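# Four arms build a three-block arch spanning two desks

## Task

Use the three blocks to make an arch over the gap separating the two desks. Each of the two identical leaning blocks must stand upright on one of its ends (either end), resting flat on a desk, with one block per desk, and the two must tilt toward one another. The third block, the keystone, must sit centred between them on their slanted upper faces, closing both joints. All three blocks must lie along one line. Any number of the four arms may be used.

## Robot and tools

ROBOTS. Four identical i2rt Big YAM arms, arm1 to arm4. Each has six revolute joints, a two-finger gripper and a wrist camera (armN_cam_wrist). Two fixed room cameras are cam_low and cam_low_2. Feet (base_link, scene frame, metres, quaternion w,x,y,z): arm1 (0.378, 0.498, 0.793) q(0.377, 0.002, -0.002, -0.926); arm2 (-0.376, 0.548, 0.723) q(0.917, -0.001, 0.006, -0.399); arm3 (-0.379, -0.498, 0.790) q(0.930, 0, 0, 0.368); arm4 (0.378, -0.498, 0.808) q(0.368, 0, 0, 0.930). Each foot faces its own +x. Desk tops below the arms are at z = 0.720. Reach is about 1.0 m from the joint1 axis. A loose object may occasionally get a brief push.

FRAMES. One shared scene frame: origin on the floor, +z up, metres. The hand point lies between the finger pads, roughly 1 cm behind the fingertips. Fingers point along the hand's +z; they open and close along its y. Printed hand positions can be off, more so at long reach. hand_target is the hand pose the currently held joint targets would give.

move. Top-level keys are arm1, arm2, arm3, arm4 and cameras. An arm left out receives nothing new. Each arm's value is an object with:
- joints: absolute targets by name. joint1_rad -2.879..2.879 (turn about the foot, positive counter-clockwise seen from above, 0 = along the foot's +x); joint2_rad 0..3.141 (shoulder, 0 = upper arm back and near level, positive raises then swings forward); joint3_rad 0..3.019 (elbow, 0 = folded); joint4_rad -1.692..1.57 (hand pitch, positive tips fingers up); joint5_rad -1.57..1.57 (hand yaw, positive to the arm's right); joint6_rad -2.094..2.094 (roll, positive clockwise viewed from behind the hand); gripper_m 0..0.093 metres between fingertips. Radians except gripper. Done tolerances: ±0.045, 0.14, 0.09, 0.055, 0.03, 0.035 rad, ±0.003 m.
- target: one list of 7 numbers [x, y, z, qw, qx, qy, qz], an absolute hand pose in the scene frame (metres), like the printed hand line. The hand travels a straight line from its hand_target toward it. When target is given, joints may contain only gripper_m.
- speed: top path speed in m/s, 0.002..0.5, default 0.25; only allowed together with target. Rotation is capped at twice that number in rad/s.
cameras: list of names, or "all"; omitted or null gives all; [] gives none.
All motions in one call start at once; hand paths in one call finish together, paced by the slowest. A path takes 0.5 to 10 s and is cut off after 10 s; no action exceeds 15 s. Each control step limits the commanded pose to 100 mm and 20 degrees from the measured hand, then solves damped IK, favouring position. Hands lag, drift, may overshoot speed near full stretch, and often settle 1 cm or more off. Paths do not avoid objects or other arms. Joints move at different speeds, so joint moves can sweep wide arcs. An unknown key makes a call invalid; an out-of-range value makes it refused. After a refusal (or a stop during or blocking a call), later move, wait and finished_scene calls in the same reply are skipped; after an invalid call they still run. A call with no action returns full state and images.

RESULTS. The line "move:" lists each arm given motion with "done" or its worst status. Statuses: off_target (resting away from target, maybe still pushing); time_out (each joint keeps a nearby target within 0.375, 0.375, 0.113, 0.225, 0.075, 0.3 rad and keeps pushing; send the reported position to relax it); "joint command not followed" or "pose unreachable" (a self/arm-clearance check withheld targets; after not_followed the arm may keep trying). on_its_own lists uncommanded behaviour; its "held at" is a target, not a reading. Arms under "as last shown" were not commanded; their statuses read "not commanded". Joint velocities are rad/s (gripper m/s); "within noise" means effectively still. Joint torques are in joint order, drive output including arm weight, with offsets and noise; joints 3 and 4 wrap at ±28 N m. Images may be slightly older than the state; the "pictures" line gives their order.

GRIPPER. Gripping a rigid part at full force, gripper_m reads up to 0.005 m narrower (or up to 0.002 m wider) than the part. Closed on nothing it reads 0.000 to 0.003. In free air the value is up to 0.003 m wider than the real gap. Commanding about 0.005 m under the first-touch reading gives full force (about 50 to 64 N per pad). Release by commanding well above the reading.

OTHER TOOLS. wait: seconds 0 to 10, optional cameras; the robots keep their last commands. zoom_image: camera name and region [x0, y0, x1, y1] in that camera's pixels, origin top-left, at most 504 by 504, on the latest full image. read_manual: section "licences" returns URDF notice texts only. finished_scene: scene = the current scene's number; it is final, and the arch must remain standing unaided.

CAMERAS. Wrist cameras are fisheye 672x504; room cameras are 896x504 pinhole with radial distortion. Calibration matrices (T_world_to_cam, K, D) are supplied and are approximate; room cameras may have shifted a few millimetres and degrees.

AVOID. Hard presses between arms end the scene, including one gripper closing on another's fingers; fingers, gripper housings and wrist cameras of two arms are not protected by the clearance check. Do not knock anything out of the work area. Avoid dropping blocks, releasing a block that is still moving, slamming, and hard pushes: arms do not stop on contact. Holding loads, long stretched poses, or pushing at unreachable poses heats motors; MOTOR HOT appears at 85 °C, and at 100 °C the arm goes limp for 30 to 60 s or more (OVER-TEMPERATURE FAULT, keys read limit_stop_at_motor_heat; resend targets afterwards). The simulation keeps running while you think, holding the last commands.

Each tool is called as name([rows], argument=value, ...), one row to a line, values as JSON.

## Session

move()

zoom_image(camera="cam_low", region=[320, 190, 760, 460])

zoom_image(camera="cam_low_2", region=[160, 220, 640, 400])

Scene clock: 0.00 s.
Joint torques (N m): no reading
Motor temperatures (°C): arm1=[27 22 21 23 23 20 19] | arm2=[26 22 24 21 22 24 22] | arm3=[29 21 21 20 20 19 21] | arm4=[27 21 23 19 21 20 23]
Heat: arm1: hottest joint1_rad 27 °C; arm2: hottest joint1_rad 26 °C; arm3: hottest joint1_rad 29 °C; arm4: hottest joint1_rad 27 °C.
Joint velocities: within noise
arm1.joint_positions: joint1_rad=+0.345 joint2_rad=+0.594 joint3_rad=+1.451 joint4_rad=-1.142 joint5_rad=-0.223 joint6_rad=-0.092 gripper_m=+0.09396
arm1.joint_status: not commanded
arm1.hand: x=+0.3091 y=+0.2772 z=+1.4129 quat_wxyz=(-0.372, -0.617, -0.506, +0.474) (m; scene frame)
arm1.hand_target: x=+0.3113 y=+0.2819 z=+1.4275 quat_wxyz=(-0.378, -0.608, -0.502, +0.486) (m; scene frame)
arm1.hand_status: not commanded
arm2.joint_positions: joint1_rad=-0.068 joint2_rad=+0.615 joint3_rad=+1.398 joint4_rad=-1.168 joint5_rad=-0.283 joint6_rad=+0.288 gripper_m=+0.09396
arm2.joint_status: not commanded
arm2.hand: x=-0.1788 y=+0.3871 z=+1.3047 quat_wxyz=(-0.558, -0.390, -0.730, +0.053) (m; scene frame)
arm2.hand_target: x=-0.1809 y=+0.3898 z=+1.3157 quat_wxyz=(-0.568, -0.385, -0.725, +0.057) (m; scene frame)
arm2.hand_status: not commanded
arm3.joint_positions: joint1_rad=+0.182 joint2_rad=+0.451 joint3_rad=+1.328 joint4_rad=-1.343 joint5_rad=-0.094 joint6_rad=+0.348 gripper_m=+0.09396
arm3.joint_status: not commanded
arm3.hand: x=-0.2874 y=-0.3491 z=+1.3304 quat_wxyz=(-0.396, +0.269, -0.807, -0.346) (m; scene frame)
arm3.hand_target: x=-0.2891 y=-0.3515 z=+1.3411 quat_wxyz=(-0.404, +0.268, -0.800, -0.352) (m; scene frame)
arm3.hand_status: not commanded
arm4.joint_positions: joint1_rad=-0.473 joint2_rad=+0.619 joint3_rad=+1.459 joint4_rad=-1.277 joint5_rad=-0.089 joint6_rad=-0.045 gripper_m=+0.09396
arm4.joint_status: not commanded
arm4.hand: x=+0.2857 y=-0.2863 z=+1.3940 quat_wxyz=(-0.288, +0.713, -0.449, -0.454) (m; scene frame)
arm4.hand_target: x=+0.2869 y=-0.2895 z=+1.4066 quat_wxyz=(-0.296, +0.707, -0.445, -0.463) (m; scene frame)
arm4.hand_status: not commanded
pictures: arm1_cam_wrist, arm2_cam_wrist, arm3_cam_wrist, arm4_cam_wrist, cam_low, cam_low_2
camera_calibration:
arm1_cam_wrist: T_world_to_cam=[[-0.979322, 0.201831, -0.0138829, 0.269089], [0.17125, 0.790489, -0.588049, 0.558543], [-0.107712, -0.578267, -0.808706, 1.45809], [0, 0, 0, 1]] pos_world=[0.324928, 0.347335, 1.51136]
arm2_cam_wrist: T_world_to_cam=[[-0.656907, -0.658749, -0.366774, 0.613599], [-0.450242, 0.732933, -0.509992, 0.312301], [0.604777, -0.16988, -0.778065, 1.30729], [0, 0, 0, 1]] pos_world=[-0.246929, 0.397394, 1.40148]
arm3_cam_wrist: T_world_to_cam=[[0.700606, -0.623994, -0.346095, 0.443699], [-0.711833, -0.577598, -0.399593, 0.128666], [0.0494399, 0.52632, -0.848848, 1.4506], [0, 0, 0, 1]] pos_world=[-0.290987, -0.412297, 1.43632]
arm4_cam_wrist: T_world_to_cam=[[0.905002, 0.425223, 0.0124736, -0.154519], [0.378225, -0.790863, -0.481125, 0.340053], [-0.194721, 0.440137, -0.876563, 1.52879], [0, 0, 0, 1]] pos_world=[0.30891, -0.338235, 1.50561]

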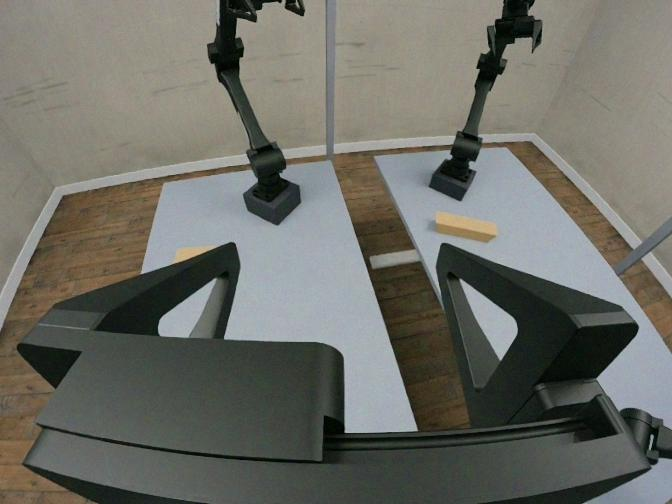

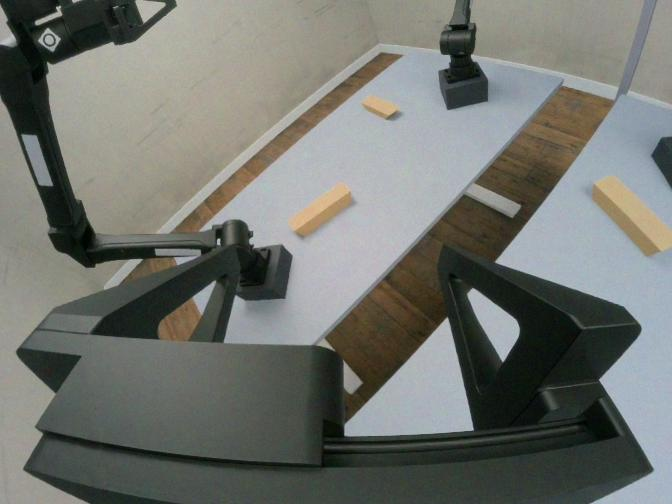

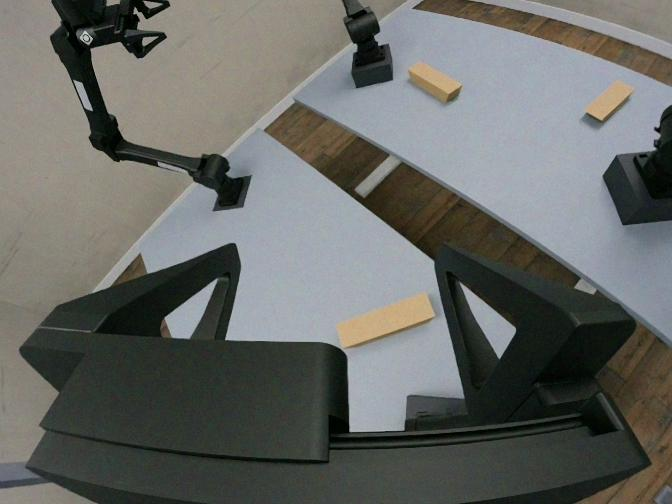

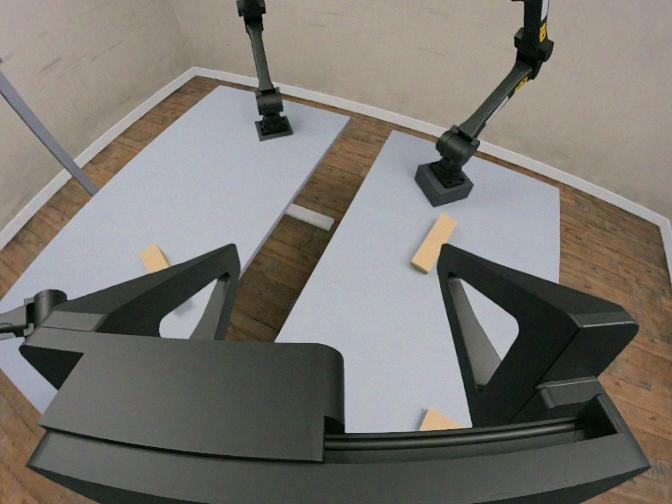

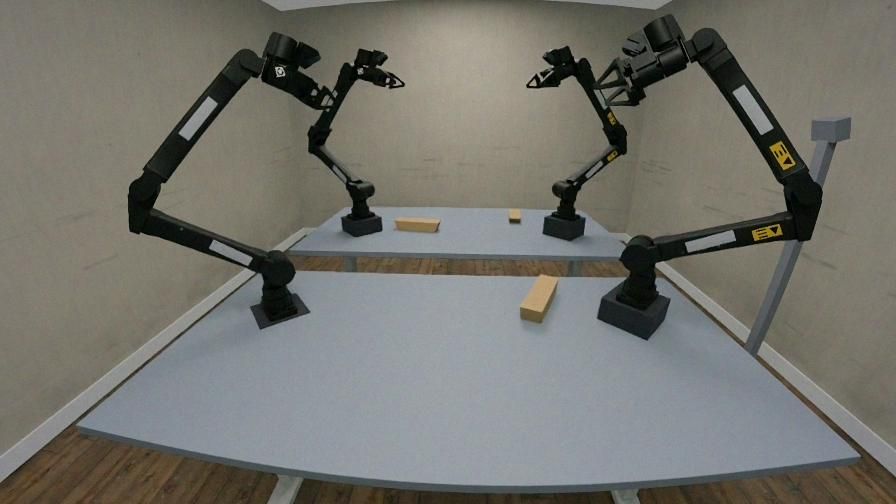

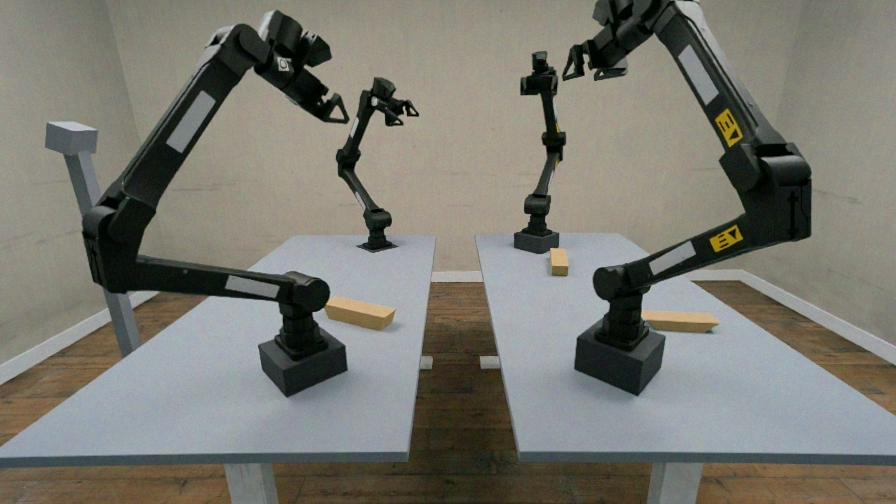

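Scaled by 1.145 (camera's finer frame: 1280x720).

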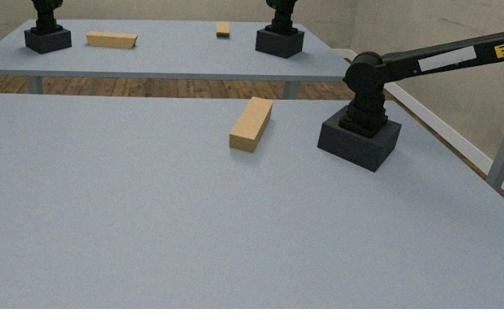

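Scaled by 1.050 (camera's finer frame: 1280x720).

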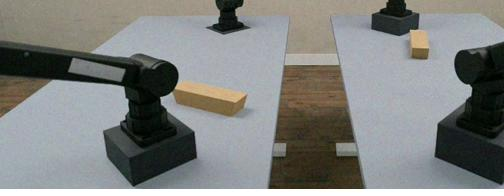

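zoom_image(camera="cam_low_2", region=[310, 280, 410, 340])

zoom_image(camera="cam_low_2", region=[620, 290, 740, 350])

zoom_image(camera="arm2_cam_wrist", region=[270, 80, 430, 250])

zoom_image(camera="arm3_cam_wrist", region=[390, 50, 650, 150])

Scaled by 5.040 (camera's finer frame: 1280x720).

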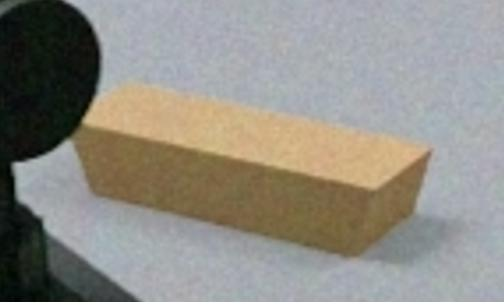

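Scaled by 4.200 (camera's finer frame: 1280x720).

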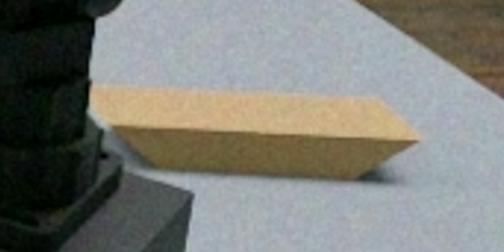

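Scaled by 2.965 (camera's finer frame: 960x720).

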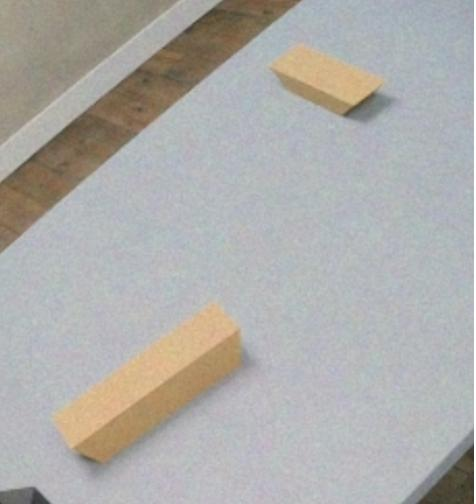

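Scaled by 1.938 (camera's finer frame: 960x720).

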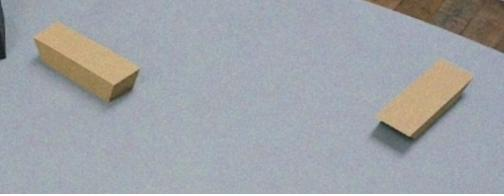

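move(arm1={"target": [0.42, 0.21, 0.98, 0, 0.7934, 0.6088, 0], "speed": 0.3}, arm3={"target": [-0.305, -0.224, 0.97, 0, 0.2250, 0.9744, 0], "speed": 0.3}, arm4={"joints": {"joint1_rad": -1.72}}, cameras=["arm1_cam_wrist", "arm3_cam_wrist"])

move(arm4={"target": [0.64, -0.295, 1.0, 0, 0.0872, 0.9962, 0], "speed": 0.3}, cameras=["arm4_cam_wrist"])

Scene clock: 22.40 s.
Joint torques (N m): arm1=[1.26 -4.89 10.58 0.36 -0.14 0.04] | arm2=[-1.08 3.55 10.02 1.59 -0.09 -0.09] | arm3=[-0.56 -4.25 7.66 0.08 -0.08 0.23] | arm4=[0.91 0.26 8.95 2.47 -0.05 -0.01]
Motor temperatures (°C): arm1=[27 22 23 24 23 20 19] | arm2=[26 22 29 22 22 24 22] | arm3=[29 21 23 20 20 19 21] | arm4=[27 21 25 19 21 20 23]
Heat: arm1: hottest joint1_rad 27 °C; arm2: hottest joint3_rad 29 °C; arm3: hottest joint1_rad 29 °C; arm4: hottest joint1_rad 27 °C.
move: arm1 done; arm3 off_target; arm4 done
Joint velocities: within noise
arm1.joint_positions: joint1_rad=+0.935 joint2_rad=+1.109 joint3_rad=+0.935 joint4_rad=-1.406 joint5_rad=+0.004 joint6_rad=+0.399 gripper_m=+0.09396
arm1.joint_status: not commanded
arm1.hand: x=+0.4157 y=+0.2129 z=+0.9820 quat_wxyz=(+0.002, -0.793, -0.609, -0.002)
arm1.hand_target: x=+0.4208 y=+0.2105 z=+0.9813 quat_wxyz=(-0.002, -0.792, -0.611, -0.001)
arm1.hand_status: done (0.006 m and 0.3 deg from the pose sent, 0.452 m and 74.2 deg at the start)
arm2: as last shown
arm3.joint_positions: joint1_rad=+0.576 joint2_rad=+1.088 joint3_rad=+0.912 joint4_rad=-1.392 joint5_rad=+0.004 joint6_rad=+1.747 gripper_m=+0.09396
arm3.joint_status: not commanded
arm3.hand: x=-0.3095 y=-0.2239 z=+0.9748 quat_wxyz=(-0.001, -0.208, -0.978, -0.001)
arm3.hand_target: x=-0.3060 y=-0.2239 z=+0.9713 quat_wxyz=(+0.000, -0.221, -0.975, -0.001)
arm3.hand_status: off_target (0.007 m and 2.1 deg from the pose sent, 0.382 m and 87.0 deg at the start)
arm4.joint_positions: joint1_rad=-1.708 joint2_rad=+0.619 joint3_rad=+1.459 joint4_rad=-1.277 joint5_rad=-0.089 joint6_rad=-0.039 gripper_m=+0.09398
arm4.joint_status: all done
arm4.hand: x=+0.5468 y=-0.3415 z=+1.3941 quat_wxyz=(-0.497, +0.319, -0.780, -0.205)
arm4.hand_target: x=+0.5459 y=-0.3457 z=+1.4067 quat_wxyz=(-0.510, +0.312, -0.775, -0.205)
arm4.hand_status: not commanded
arm1_cam_wrist: T_world_to_cam=[[-0.957635, 0.287526, -0.0162823, 0.355497], [0.215559, 0.753139, 0.621543, -0.860495], [0.190972, 0.591701, -0.783211, 0.685645], [0, 0, 0, 1]] pos_world=[0.394984, 0.140161, 1.07763]
arm3_cam_wrist: T_world_to_cam=[[-0.411922, -0.91119, 0.00733201, -0.338919], [-0.736147, 0.337511, 0.586663, -0.720902], [-0.537036, 0.236262, -0.809798, 0.799399], [0, 0, 0, 1]] pos_world=[-0.240992, -0.254375, 1.07276]

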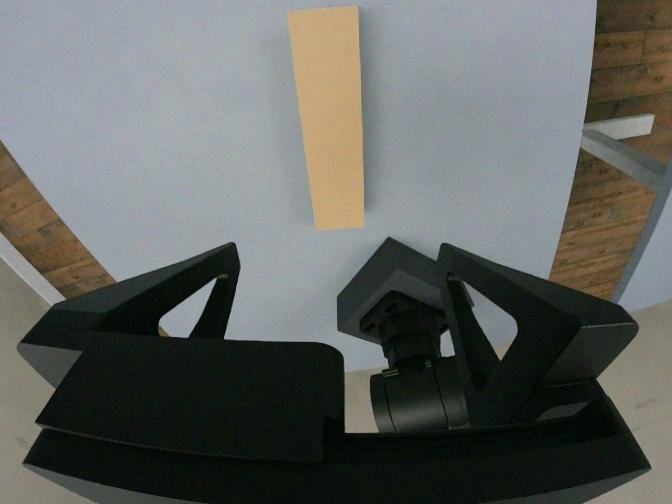

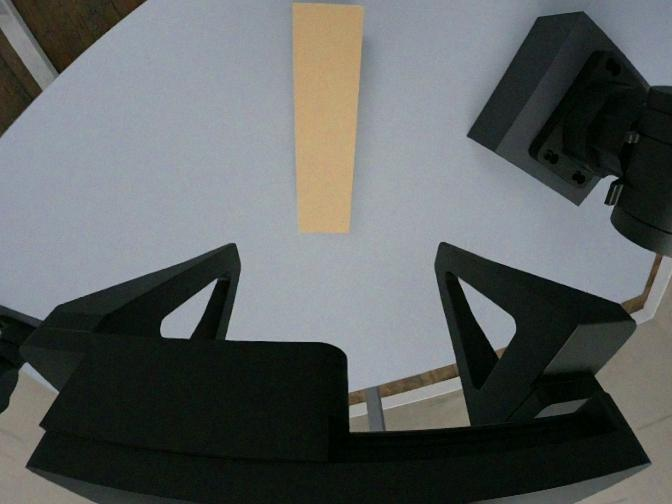

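Scene clock: 25.70 s.
Joint torques (N m): arm1=[1.2 -4.72 10.59 0.36 -0.12 0.05] | arm2=[-1.08 3.31 10.02 1.57 -0.07 -0.1] | arm3=[-0.21 -4.42 7.71 -0.08 -0.05 0.3] | arm4=[1.03 -8.88 9.21 0.98 -0.03 0.11]
Motor temperatures (°C): arm1=[27 22 23 24 23 20 19] | arm2=[26 22 29 22 22 24 22] | arm3=[29 21 24 20 20 19 21] | arm4=[27 21 26 19 21 20 23]
Heat: arm1: hottest joint1_rad 27 °C; arm2: hottest joint3_rad 29 °C; arm3: hottest joint1_rad 29 °C; arm4: hottest joint1_rad 27 °C.
move: arm4 off_target
Joint velocities: within noise
arm1, arm2, arm3: as last shown
arm3.joint_positions: joint1_rad=+0.576 joint2_rad=+1.088 joint3_rad=+0.912 joint4_rad=-1.392 joint5_rad=+0.004 joint6_rad=+1.749 gripper_m=+0.09396
arm3.hand_target: x=-0.3060 y=-0.2240 z=+0.9713 quat_wxyz=(+0.000, -0.222, -0.975, -0.001)
arm4.joint_positions: joint1_rad=-1.717 joint2_rad=+1.217 joint3_rad=+1.024 joint4_rad=-1.398 joint5_rad=+0.000 joint6_rad=+0.816 gripper_m=+0.09397
arm4.joint_status: not commanded
arm4.hand: x=+0.6315 y=-0.2965 z=+0.9981 quat_wxyz=(+0.007, -0.072, -0.997, +0.007)
arm4.hand_target: x=+0.6389 y=-0.2945 z=+1.0010 quat_wxyz=(+0.000, -0.083, -0.997, -0.001)
arm4.hand_status: off_target (0.009 m and 2.1 deg from the pose sent, 0.408 m and 82.9 deg at the start)
arm4_cam_wrist: T_world_to_cam=[[-0.136785, -0.990312, 0.0239272, -0.231386], [-0.788435, 0.123461, 0.6026, -0.0631352], [-0.599716, 0.0635619, -0.797684, 1.31899], [0, 0, 0, 1]] pos_world=[0.709593, -0.305187, 1.09572]

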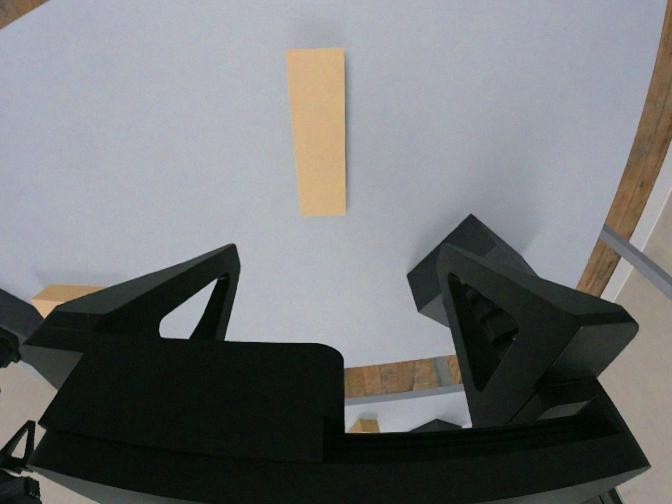

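move(arm1={"target": [0.431, 0.2155, 0.815, 0, 0.7804, 0.6252, 0], "speed": 0.25}, arm3={"target": [-0.2965, -0.2158, 0.805, 0, 0.2377, 0.9713, 0], "speed": 0.25}, arm4={"target": [0.6245, -0.277, 0.80, 0, 0.0698, 0.9976, 0], "speed": 0.25}, cameras=["arm1_cam_wrist", "arm3_cam_wrist", "arm4_cam_wrist", "cam_low_2"])

zoom_image(camera="cam_low_2", region=[310, 240, 410, 340])

Scene clock: 40.53 s.
Joint torques (N m): arm1=[1.2 -4.95 8.1 0.39 0.02 0.04] | arm2=[-1.03 3.72 9.89 1.58 -0.1 -0.08] | arm3=[-0.85 -5.48 5.87 0.12 -0.01 0.3] | arm4=[2.78 -9.7 6.79 1.03 0.05 0.13]
Motor temperatures (°C): arm1=[27 22 24 23 23 20 19] | arm2=[26 22 31 22 22 24 22] | arm3=[29 21 25 20 20 19 21] | arm4=[27 21 29 19 21 20 23]
Heat: arm1: hottest joint1_rad 27 °C; arm2: hottest joint3_rad 31 °C; arm3: hottest joint1_rad 29 °C; arm4: hottest joint3_rad 29 °C.
move: arm1 done; arm3 done; arm4 done
Joint velocities: within noise
arm1.joint_positions: joint1_rad=+0.972 joint2_rad=+1.319 joint3_rad=+0.625 joint4_rad=-0.879 joint5_rad=+0.004 joint6_rad=+0.399 gripper_m=+0.09396
arm1.joint_status: not commanded
arm1.hand: x=+0.4267 y=+0.2159 z=+0.8182 quat_wxyz=(+0.000, -0.782, -0.624, +0.000)
arm1.hand_target: x=+0.4309 y=+0.2155 z=+0.8152 quat_wxyz=(+0.000, -0.780, -0.626, +0.000)
arm1.hand_status: done (0.005 m and 0.2 deg from the pose sent, 0.168 m and 2.4 deg at the start)
arm2: as last shown
arm3.joint_positions: joint1_rad=+0.553 joint2_rad=+1.349 joint3_rad=+0.636 joint4_rad=-0.852 joint5_rad=+0.004 joint6_rad=+1.756 gripper_m=+0.09396
arm3.joint_status: not commanded
arm3.hand: x=-0.3002 y=-0.2139 z=+0.8093 quat_wxyz=(-0.002, -0.223, -0.975, -0.003)
arm3.hand_target: x=-0.2966 y=-0.2159 z=+0.8050 quat_wxyz=(+0.000, -0.237, -0.971, +0.000)
arm3.hand_status: done (0.006 m and 1.7 deg from the pose sent, 0.171 m and 3.5 deg at the start)
arm4.joint_positions: joint1_rad=-1.669 joint2_rad=+1.497 joint3_rad=+0.696 joint4_rad=-0.783 joint5_rad=-0.001 joint6_rad=+0.859 gripper_m=+0.09397
arm4.joint_status: not commanded
arm4.hand: x=+0.6218 y=-0.2843 z=+0.8014 quat_wxyz=(+0.005, -0.070, -0.998, +0.004)
arm4.hand_target: x=+0.6243 y=-0.2770 z=+0.8001 quat_wxyz=(+0.000, -0.070, -0.998, +0.000)
arm4.hand_status: done (0.008 m and 0.7 deg from the pose sent, 0.199 m and 1.2 deg at the start)
arm1_cam_wrist: T_world_to_cam=[[-0.9676, 0.251788, -0.0187815, 0.37656], [0.186908, 0.764307, 0.617171, -0.749916], [0.169751, 0.593664, -0.786605, 0.564858], [0, 0, 0, 1]] pos_world=[0.40864, 0.143017, 0.914219]
arm3_cam_wrist: T_world_to_cam=[[-0.441298, -0.897351, 0.00420227, -0.328046], [-0.725295, 0.359434, 0.587158, -0.612817], [-0.528397, 0.256063, -0.809462, 0.674603], [0, 0, 0, 1]] pos_world=[-0.232781, -0.246847, 0.907264]
arm4_cam_wrist: T_world_to_cam=[[-0.132545, -0.991029, 0.017109, -0.213346], [-0.792578, 0.116337, 0.59857, 0.0500623], [-0.595191, 0.0657776, -0.800888, 1.1559], [0, 0, 0, 1]] pos_world=[0.699383, -0.293289, 0.899433]

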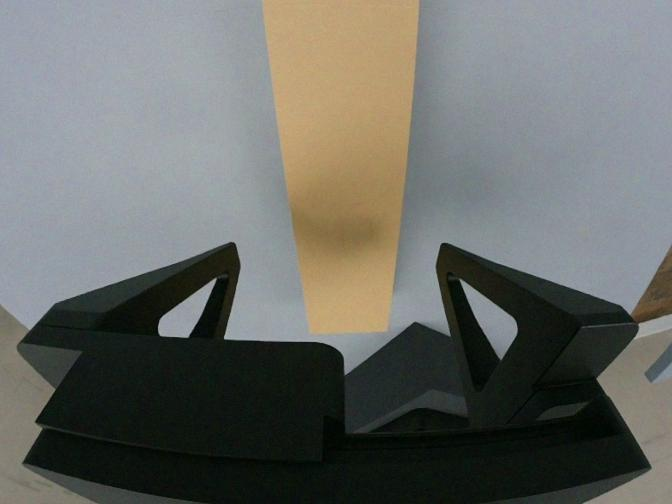

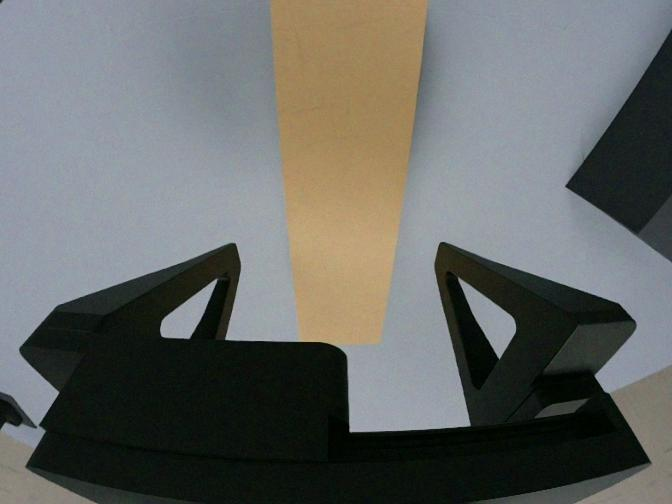

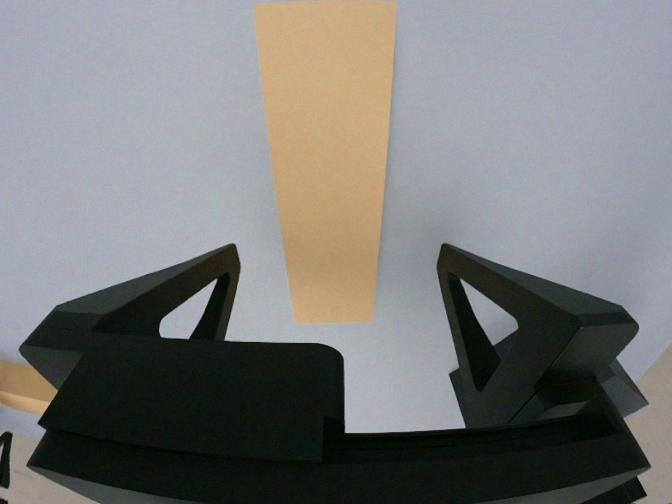

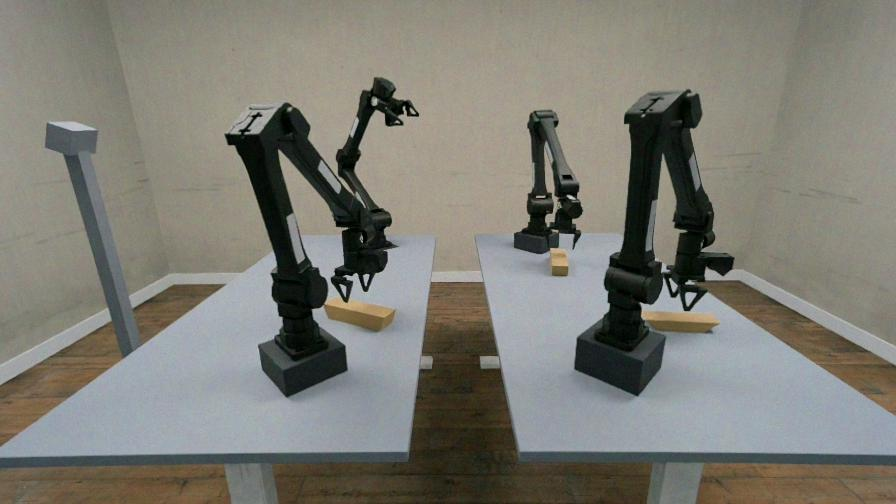

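Scaled by 5.040 (camera's finer frame: 1280x720).

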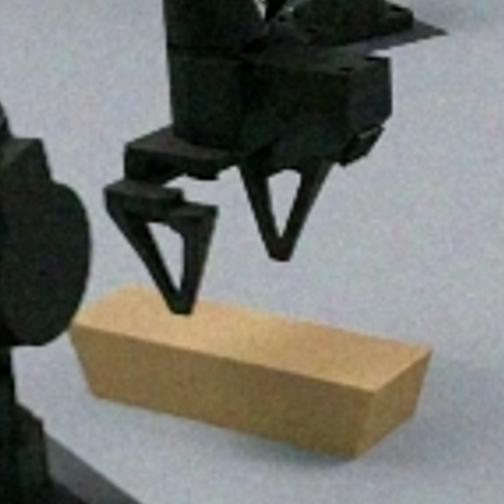

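move(arm1={"target": [0.4269, 0.2121, 0.755, 0, 0.7771, 0.6293, 0], "speed": 0.12}, arm3={"target": [-0.2933, -0.2208, 0.7505, 0, 0.2479, 0.9688, 0], "speed": 0.12}, arm4={"target": [0.6271, -0.2733, 0.7437, 0, 0.0637, 0.998, 0], "speed": 0.12}, cameras=["arm1_cam_wrist", "arm3_cam_wrist", "arm4_cam_wrist", "cam_low_2", "cam_low"])

zoom_image(camera="cam_low_2", region=[310, 260, 410, 340])

zoom_image(camera="cam_low_2", region=[530, 220, 740, 350])

zoom_image(camera="cam_low", region=[370, 160, 560, 340])

Scene clock: 55.23 s.
Joint torques (N m): arm1=[-0.09 -5.71 6.2 0.38 0.02 -0.15] | arm2=[-1.14 3.72 9.94 1.55 -0.11 -0.08] | arm3=[-0.85 -6.18 4.56 -0.03 -0.04 0.29] | arm4=[2.78 -10.64 5.29 1.01 0.09 0.02]
Motor temperatures (°C): arm1=[27 22 25 23 23 20 19] | arm2=[26 22 32 22 22 24 22] | arm3=[29 21 26 20 20 19 21] | arm4=[27 22 28 19 21 20 23]
Heat: arm1: hottest joint1_rad 27 °C; arm2: hottest joint3_rad 32 °C; arm3: hottest joint1_rad 29 °C; arm4: hottest joint3_rad 28 °C.
move: arm1 done; arm3 done; arm4 done
Joint velocities: within noise
arm1.joint_positions: joint1_rad=+0.972 joint2_rad=+1.489 joint3_rad=+0.571 joint4_rad=-0.654 joint5_rad=+0.004 joint6_rad=+0.399 gripper_m=+0.09396
arm1.joint_status: not commanded
arm1.hand: x=+0.4278 y=+0.2115 z=+0.7584 quat_wxyz=(-0.001, -0.782, -0.624, +0.000)
arm1.hand_target: x=+0.4269 y=+0.2122 z=+0.7550 quat_wxyz=(+0.000, -0.779, -0.626, +0.000)
arm1.hand_status: done (0.004 m and 0.8 deg from the pose sent, 0.063 m and 0.8 deg at the start)
arm2: as last shown
arm3.joint_positions: joint1_rad=+0.537 joint2_rad=+1.488 joint3_rad=+0.573 joint4_rad=-0.648 joint5_rad=+0.004 joint6_rad=+1.762 gripper_m=+0.09396
arm3.joint_status: not commanded
arm3.hand: x=-0.2964 y=-0.2169 z=+0.7551 quat_wxyz=(-0.002, -0.234, -0.972, -0.004)
arm3.hand_target: x=-0.2935 y=-0.2208 z=+0.7507 quat_wxyz=(+0.000, -0.248, -0.969, +0.000)
arm3.hand_status: done (0.007 m and 1.7 deg from the pose sent, 0.060 m and 2.9 deg at the start)
arm4.joint_positions: joint1_rad=-1.666 joint2_rad=+1.656 joint3_rad=+0.674 joint4_rad=-0.597 joint5_rad=-0.001 joint6_rad=+0.859 gripper_m=+0.09397
arm4.joint_status: not commanded
arm4.hand: x=+0.6268 y=-0.2786 z=+0.7467 quat_wxyz=(+0.003, -0.068, -0.998, +0.003)
arm4.hand_target: x=+0.6269 y=-0.2734 z=+0.7438 quat_wxyz=(+0.000, -0.063, -0.998, +0.000)
arm4.hand_status: done (0.006 m and 0.7 deg from the pose sent, 0.059 m and 1.0 deg at the start)
pictures: arm1_cam_wrist, arm3_cam_wrist, arm4_cam_wrist, cam_low, cam_low_2
arm1_cam_wrist: T_world_to_cam=[[-0.967589, 0.251787, -0.019372, 0.378062], [0.186788, 0.765208, 0.61609, -0.709216], [0.169947, 0.592503, -0.787437, 0.520997], [0, 0, 0, 1]] pos_world=[0.40974, 0.138815, 0.854517]
arm3_cam_wrist: T_world_to_cam=[[-0.460368, -0.887726, 0.00199323, -0.330769], [-0.717812, 0.373571, 0.58753, -0.572171], [-0.52231, 0.269049, -0.8092, 0.63796], [0, 0, 0, 1]] pos_world=[-0.229773, -0.251528, 0.853064]
arm4_cam_wrist: T_world_to_cam=[[-0.129559, -0.991477, 0.0137333, -0.205623], [-0.794933, 0.112135, 0.596244, 0.0881048], [-0.592702, 0.0663318, -0.802685, 1.11469], [0, 0, 0, 1]] pos_world=[0.704077, -0.287689, 0.845039]

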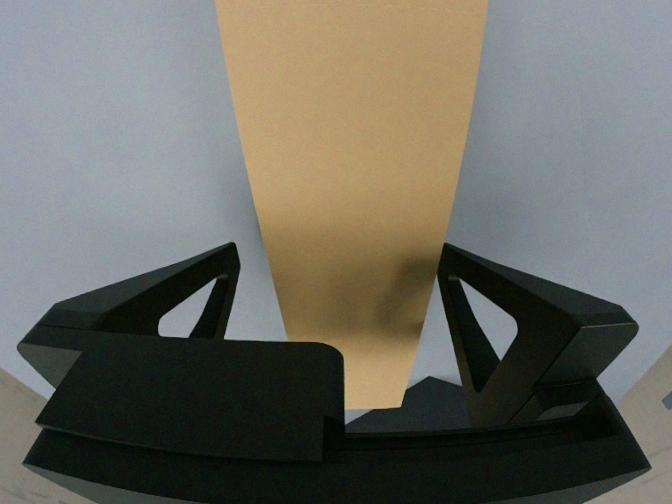

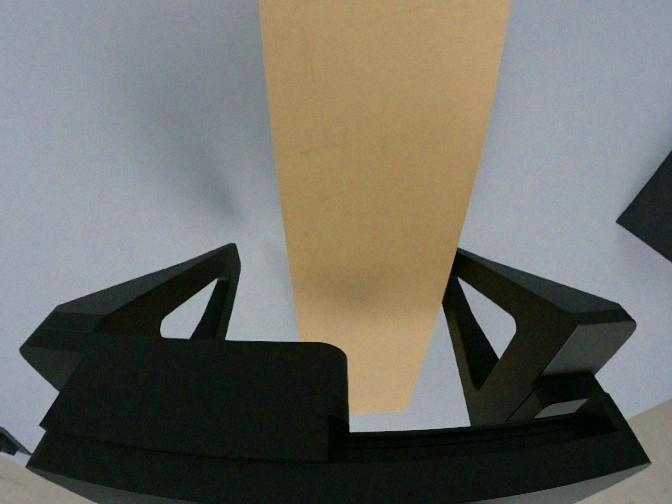

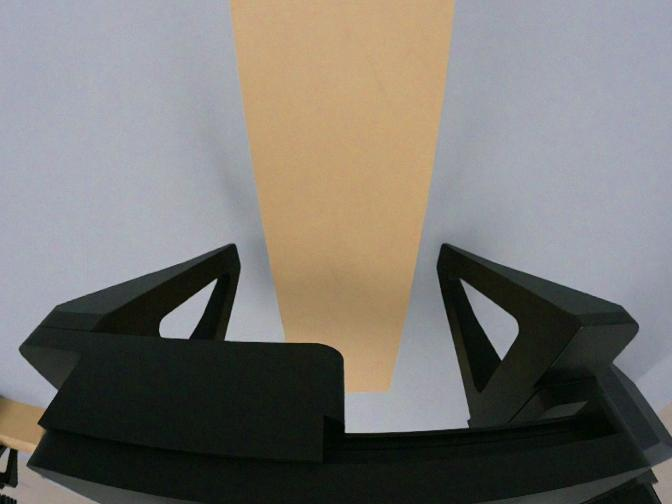

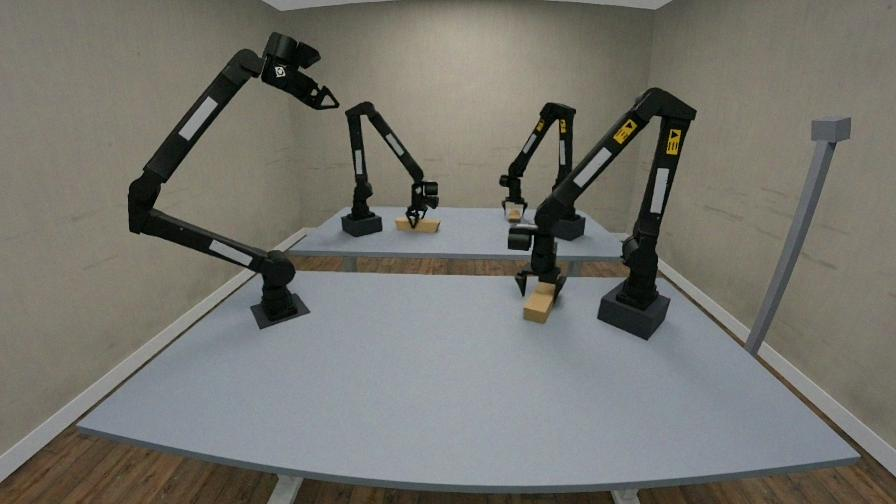

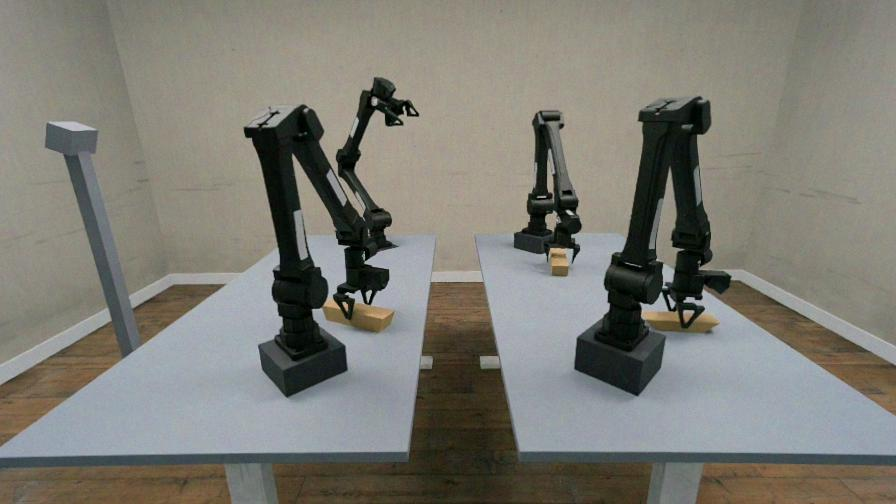

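Scaled by 5.040 (camera's finer frame: 1280x720).

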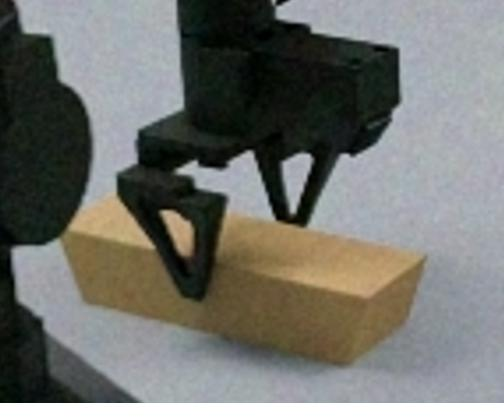

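Scaled by 2.400 (camera's finer frame: 1280x720).

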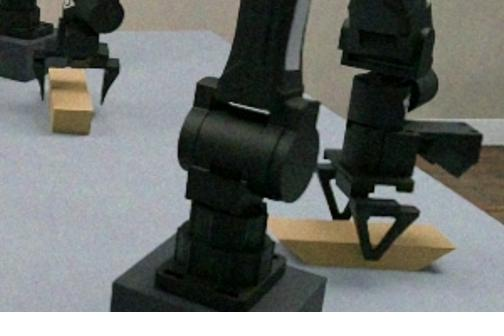

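Scaled by 2.653 (camera's finer frame: 1280x720).

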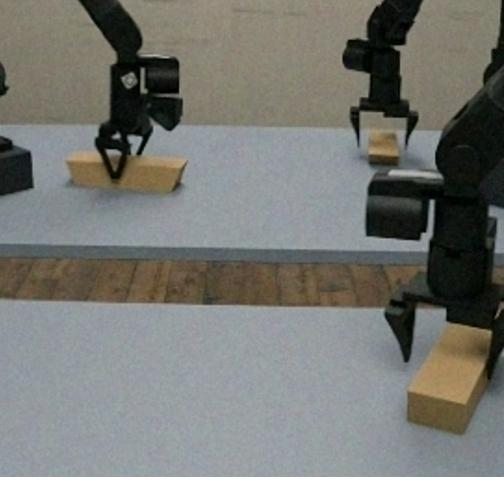

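move(arm1={"target": [0.4206, 0.2050, 0.755, 0, 0.7771, 0.6293, 0], "speed": 0.1}, arm3={"target": [-0.2990, -0.2315, 0.7505, 0, 0.2479, 0.9688, 0], "speed": 0.1}, arm4={"joints": {"gripper_m": 0.045}}, cameras=["arm1_cam_wrist", "arm3_cam_wrist", "arm4_cam_wrist"])

Scene clock: 63.93 s.
Joint torques (N m): arm1=[-1.08 -5.89 7.5 0.27 0.02 -0.17] | arm2=[-0.97 3.66 9.92 1.51 -0.06 -0.1] | arm3=[0.32 -7.77 4.34 -0.09 -0.02 0.3] | arm4=[2.78 -10.7 5.27 1.01 0.08 0.02]
Motor temperatures (°C): arm1=[27 22 25 23 23 20 19] | arm2=[26 22 33 22 22 24 22] | arm3=[29 21 25 20 20 19 21] | arm4=[27 22 28 19 21 20 24]
Heat: arm1: hottest joint1_rad 27 °C; arm2: hottest joint3_rad 33 °C; arm3: hottest joint1_rad 29 °C; arm4: hottest joint3_rad 28 °C.
move: arm1 done; arm3 done; arm4 off_target
Joint velocities: within noise
arm1.joint_positions: joint1_rad=+0.958 joint2_rad=+1.502 joint3_rad=+0.571 joint4_rad=-0.654 joint5_rad=+0.004 joint6_rad=+0.367 gripper_m=+0.09396
arm1.joint_status: not commanded
arm1.hand: x=+0.4234 y=+0.2129 z=+0.7550 quat_wxyz=(+0.005, -0.776, -0.631, -0.003)
arm1.hand_target: x=+0.4205 y=+0.2052 z=+0.7551 quat_wxyz=(+0.000, -0.777, -0.629, +0.000)
arm1.hand_status: done (0.008 m and 0.7 deg from the pose sent, 0.010 m and 0.8 deg at the start)
arm2: as last shown
arm3.joint_positions: joint1_rad=+0.537 joint2_rad=+1.487 joint3_rad=+0.543 joint4_rad=-0.644 joint5_rad=+0.004 joint6_rad=+1.772 gripper_m=+0.09396
arm3.joint_status: not commanded
arm3.hand: x=-0.3007 y=-0.2317 z=+0.7485 quat_wxyz=(-0.001, -0.238, -0.971, +0.009)
arm3.hand_target: x=-0.2990 y=-0.2316 z=+0.7504 quat_wxyz=(+0.000, -0.248, -0.969, +0.000)
arm3.hand_status: done (0.003 m and 1.5 deg from the pose sent, 0.015 m and 1.7 deg at the start)
arm4.joint_positions: joint1_rad=-1.666 joint2_rad=+1.656 joint3_rad=+0.674 joint4_rad=-0.597 joint5_rad=+0.000 joint6_rad=+0.860 gripper_m=+0.05837
arm4.joint_status: gripper_m off_target (ended at +0.05840, target +0.04500)
arm4.hand: x=+0.6270 y=-0.2788 z=+0.7467 quat_wxyz=(+0.002, -0.069, -0.998, +0.003)
arm4.hand_target: x=+0.6270 y=-0.2737 z=+0.7438 quat_wxyz=(+0.000, -0.064, -0.998, +0.001)
arm4.hand_status: not commanded
arm1_cam_wrist: T_world_to_cam=[[-0.972031, 0.23441, -0.0144218, 0.375182], [0.174177, 0.760731, 0.62526, -0.708002], [0.157538, 0.605261, -0.780283, 0.515375], [0, 0, 0, 1]] pos_world=[0.406815, 0.138717, 0.850234]
arm3_cam_wrist: T_world_to_cam=[[-0.46836, -0.883148, 0.0262545, -0.365412], [-0.710303, 0.394035, 0.583272, -0.555671], [-0.525461, 0.254533, -0.811852, 0.631962], [0, 0, 0, 1]] pos_world=[-0.233768, -0.264614, 0.846761]
arm4_cam_wrist: T_world_to_cam=[[-0.131111, -0.991258, 0.0147143, -0.205496], [-0.79535, 0.114036, 0.595327, 0.0896843], [-0.591801, 0.0663509, -0.803349, 1.11472], [0, 0, 0, 1]] pos_world=[0.704078, -0.28789, 0.845139]

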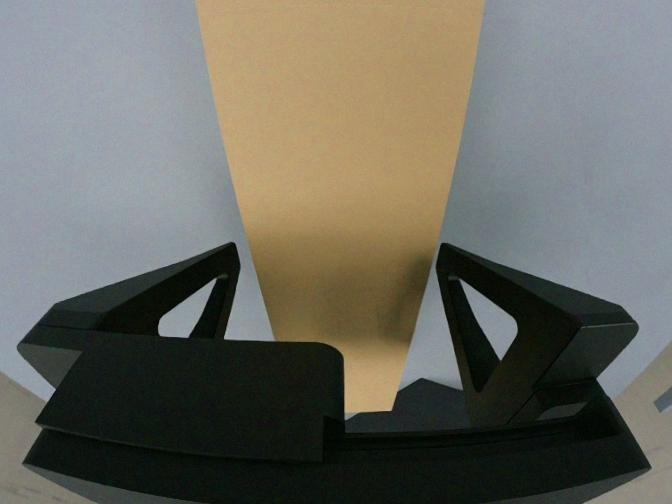

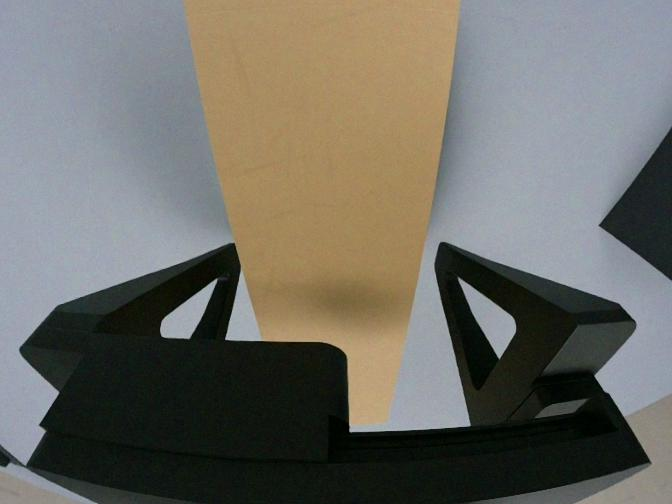

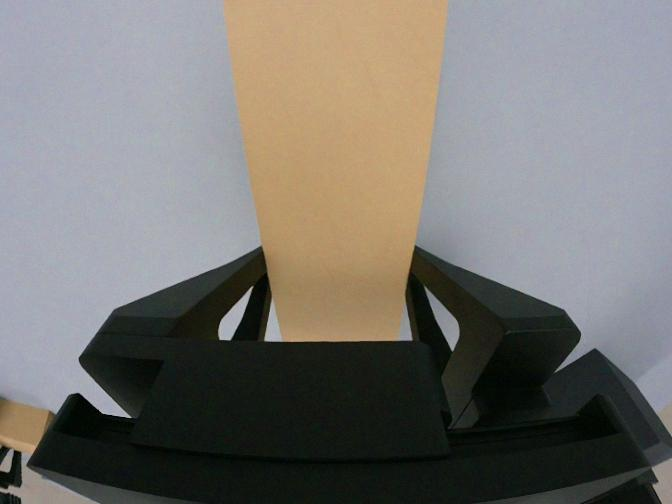

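move(arm1={"joints": {"gripper_m": 0.045}}, arm3={"joints": {"gripper_m": 0.045}}, cameras=["cam_low_2", "cam_low"])

zoom_image(camera="cam_low_2", region=[310, 260, 410, 340])

zoom_image(camera="cam_low", region=[380, 190, 560, 340])

zoom_image(camera="cam_low_2", region=[620, 280, 740, 350])

Scene clock: 70.40 s.
Joint torques (N m): arm1=[-0.97 -5.71 7.54 0.27 -0.02 -0.14] | arm2=[-1.08 3.49 9.96 1.51 -0.09 -0.08] | arm3=[0.03 -7.82 4.36 -0.16 -0.02 0.29] | arm4=[2.84 -10.64 5.27 1.01 0.09 0.02]
Motor temperatures (°C): arm1=[27 22 25 23 23 20 19] | arm2=[26 22 33 22 22 24 22] | arm3=[29 21 25 20 20 19 21] | arm4=[27 22 27 19 21 20 24]
Heat: arm1: hottest joint1_rad 27 °C; arm2: hottest joint3_rad 33 °C; arm3: hottest joint1_rad 29 °C; arm4: hottest joint1_rad 27 °C.
move: arm1 off_target; arm3 off_target
Joint velocities: within noise
arm1.joint_positions: joint1_rad=+0.956 joint2_rad=+1.502 joint3_rad=+0.571 joint4_rad=-0.654 joint5_rad=+0.010 joint6_rad=+0.361 gripper_m=+0.05906
arm1.joint_status: gripper_m off_target (ended at +0.05909, target +0.04500)
arm1.hand: x=+0.4221 y=+0.2127 z=+0.7550 quat_wxyz=(+0.006, -0.774, -0.633, +0.000)
arm1.hand_target: x=+0.4197 y=+0.2051 z=+0.7551 quat_wxyz=(+0.001, -0.776, -0.631, +0.002)
arm1.hand_status: not commanded
arm2, arm4: as last shown
arm3.joint_positions: joint1_rad=+0.537 joint2_rad=+1.487 joint3_rad=+0.543 joint4_rad=-0.634 joint5_rad=+0.004 joint6_rad=+1.776 gripper_m=+0.06130
arm3.joint_status: gripper_m off_target (ended at +0.06132, target +0.04500)
arm3.hand: x=-0.3001 y=-0.2296 z=+0.7486 quat_wxyz=(-0.001, -0.241, -0.971, +0.004)
arm3.hand_target: x=-0.2987 y=-0.2305 z=+0.7505 quat_wxyz=(+0.000, -0.250, -0.968, -0.002)
arm3.hand_status: not commanded
pictures: cam_low, cam_low_2

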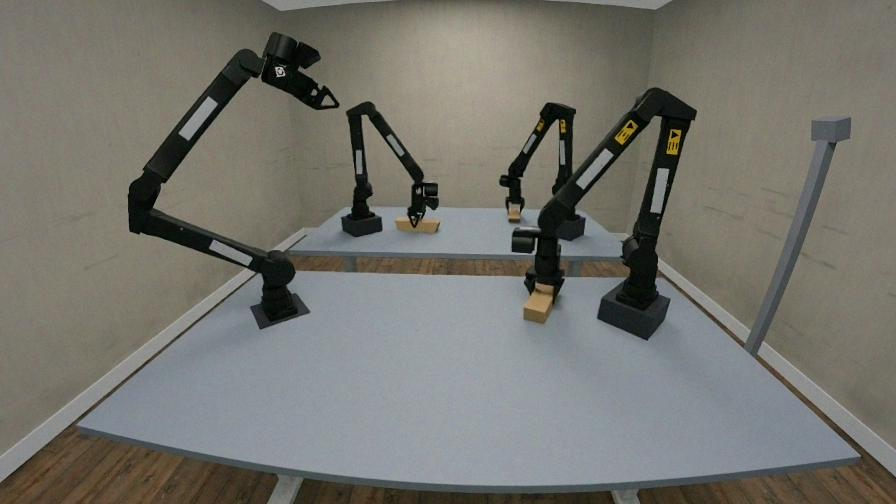

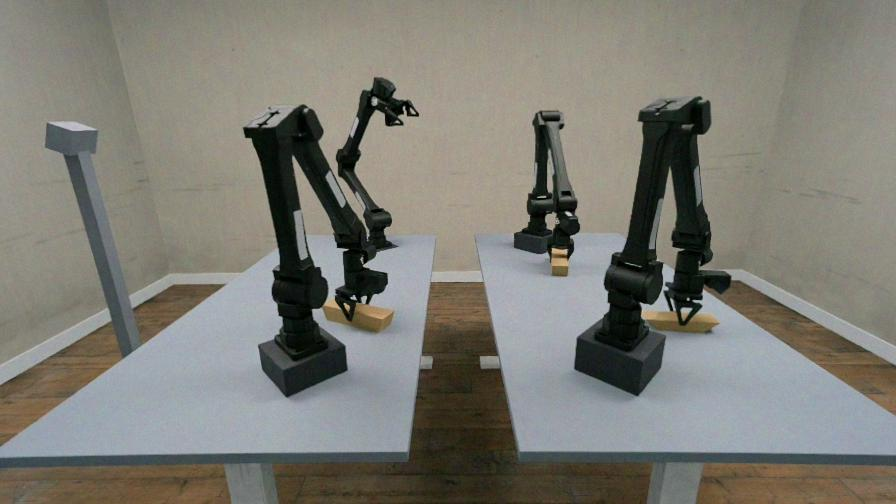

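Scaled by 5.040 (camera's finer frame: 1280x720).

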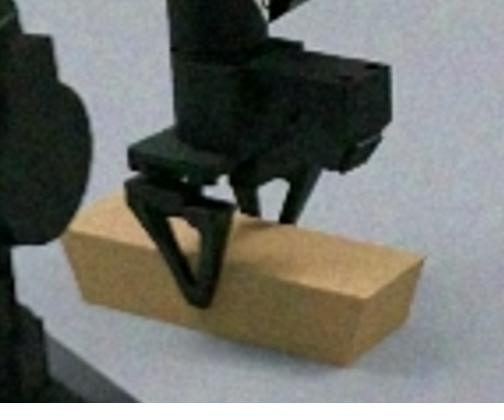

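Scaled by 2.800 (camera's finer frame: 1280x720).

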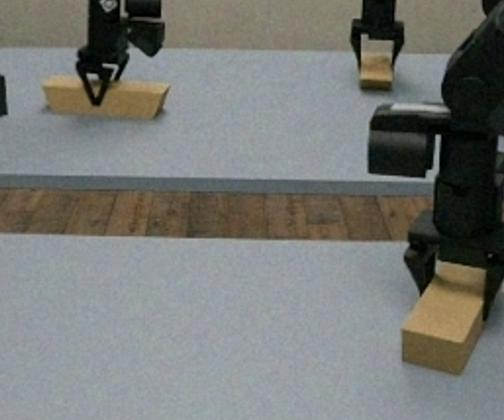

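Scaled by 4.200 (camera's finer frame: 1280x720).

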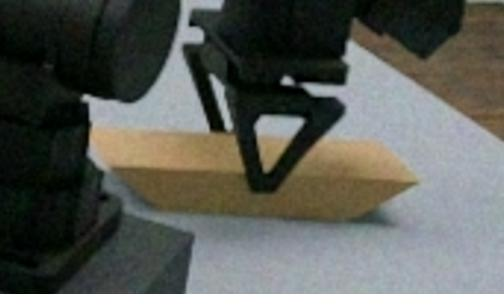

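move(arm1={"target": [0.4197, 0.2051, 0.90, 0, 0.7745, 0.6326, 0], "speed": 0.2}, arm3={"target": [-0.2987, -0.2305, 0.90, 0, 0.2495, 0.9684, 0], "speed": 0.2}, arm4={"target": [0.627, -0.2737, 0.98, 0, 0.0640, 0.9979, 0], "speed": 0.2}, cameras=["cam_low_2"])

Scene clock: 81.70 s.
Joint torques (N m): arm1=[-0.91 -7.06 16.27 -0.57 -0.12 -0.16] | arm2=[-1.03 3.6 9.99 1.55 -0.08 -0.07] | arm3=[0.26 -6.36 12.74 -0.83 -0.05 0.28] | arm4=[2.73 -10.34 12.46 -0.34 0.01 0.01]
Motor temperatures (°C): arm1=[27 22 25 23 23 20 20] | arm2=[26 22 34 22 22 24 22] | arm3=[29 21 25 20 20 19 21] | arm4=[27 22 27 19 21 20 25]
Heat: arm1: hottest joint1_rad 27 °C; arm2: hottest joint3_rad 34 °C; arm3: hottest joint1_rad 29 °C; arm4: hottest joint1_rad 27 °C.
move: arm1 off_target; arm3 off_target; arm4 off_target
Joint velocities: within noise
arm1.joint_positions: joint1_rad=+0.956 joint2_rad=+1.222 joint3_rad=+0.694 joint4_rad=-1.132 joint5_rad=+0.004 joint6_rad=+0.356 gripper_m=+0.05906
arm1.joint_status: not commanded
arm1.hand: x=+0.4187 y=+0.2369 z=+0.8665 quat_wxyz=(+0.037, -0.772, -0.634, -0.022)
arm1.hand_target: x=+0.4204 y=+0.2056 z=+0.8998 quat_wxyz=(-0.005, -0.774, -0.633, +0.000)
arm1.hand_status: off_target (0.046 m and 5.0 deg from the pose sent, 0.145 m and 0.7 deg at the start)
arm2: as last shown
arm3.joint_positions: joint1_rad=+0.537 joint2_rad=+1.162 joint3_rad=+0.673 joint4_rad=-1.157 joint5_rad=+0.003 joint6_rad=+1.772 gripper_m=+0.06130
arm3.joint_status: not commanded
arm3.hand: x=-0.3079 y=-0.2563 z=+0.8705 quat_wxyz=(+0.001, -0.238, -0.970, +0.038)
arm3.hand_target: x=-0.2991 y=-0.2312 z=+0.8997 quat_wxyz=(+0.001, -0.247, -0.969, -0.002)
arm3.hand_status: off_target (0.040 m and 4.6 deg from the pose sent, 0.151 m and 1.2 deg at the start)
arm4.joint_positions: joint1_rad=-1.666 joint2_rad=+1.256 joint3_rad=+0.937 joint4_rad=-1.309 joint5_rad=+0.000 joint6_rad=+0.859 gripper_m=+0.05837
arm4.joint_status: not commanded
arm4.hand: x=+0.6162 y=-0.2882 z=+0.9545 quat_wxyz=(+0.020, -0.068, -0.997, +0.021)
arm4.hand_target: x=+0.6263 y=-0.2744 z=+0.9798 quat_wxyz=(+0.000, -0.063, -0.998, -0.001)
arm4.hand_status: off_target (0.031 m and 3.3 deg from the pose sent, 0.233 m and 0.7 deg at the start)

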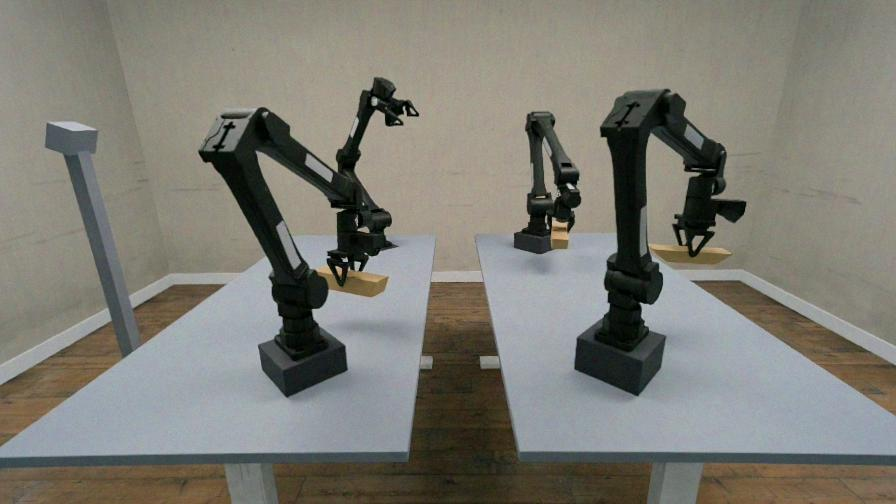

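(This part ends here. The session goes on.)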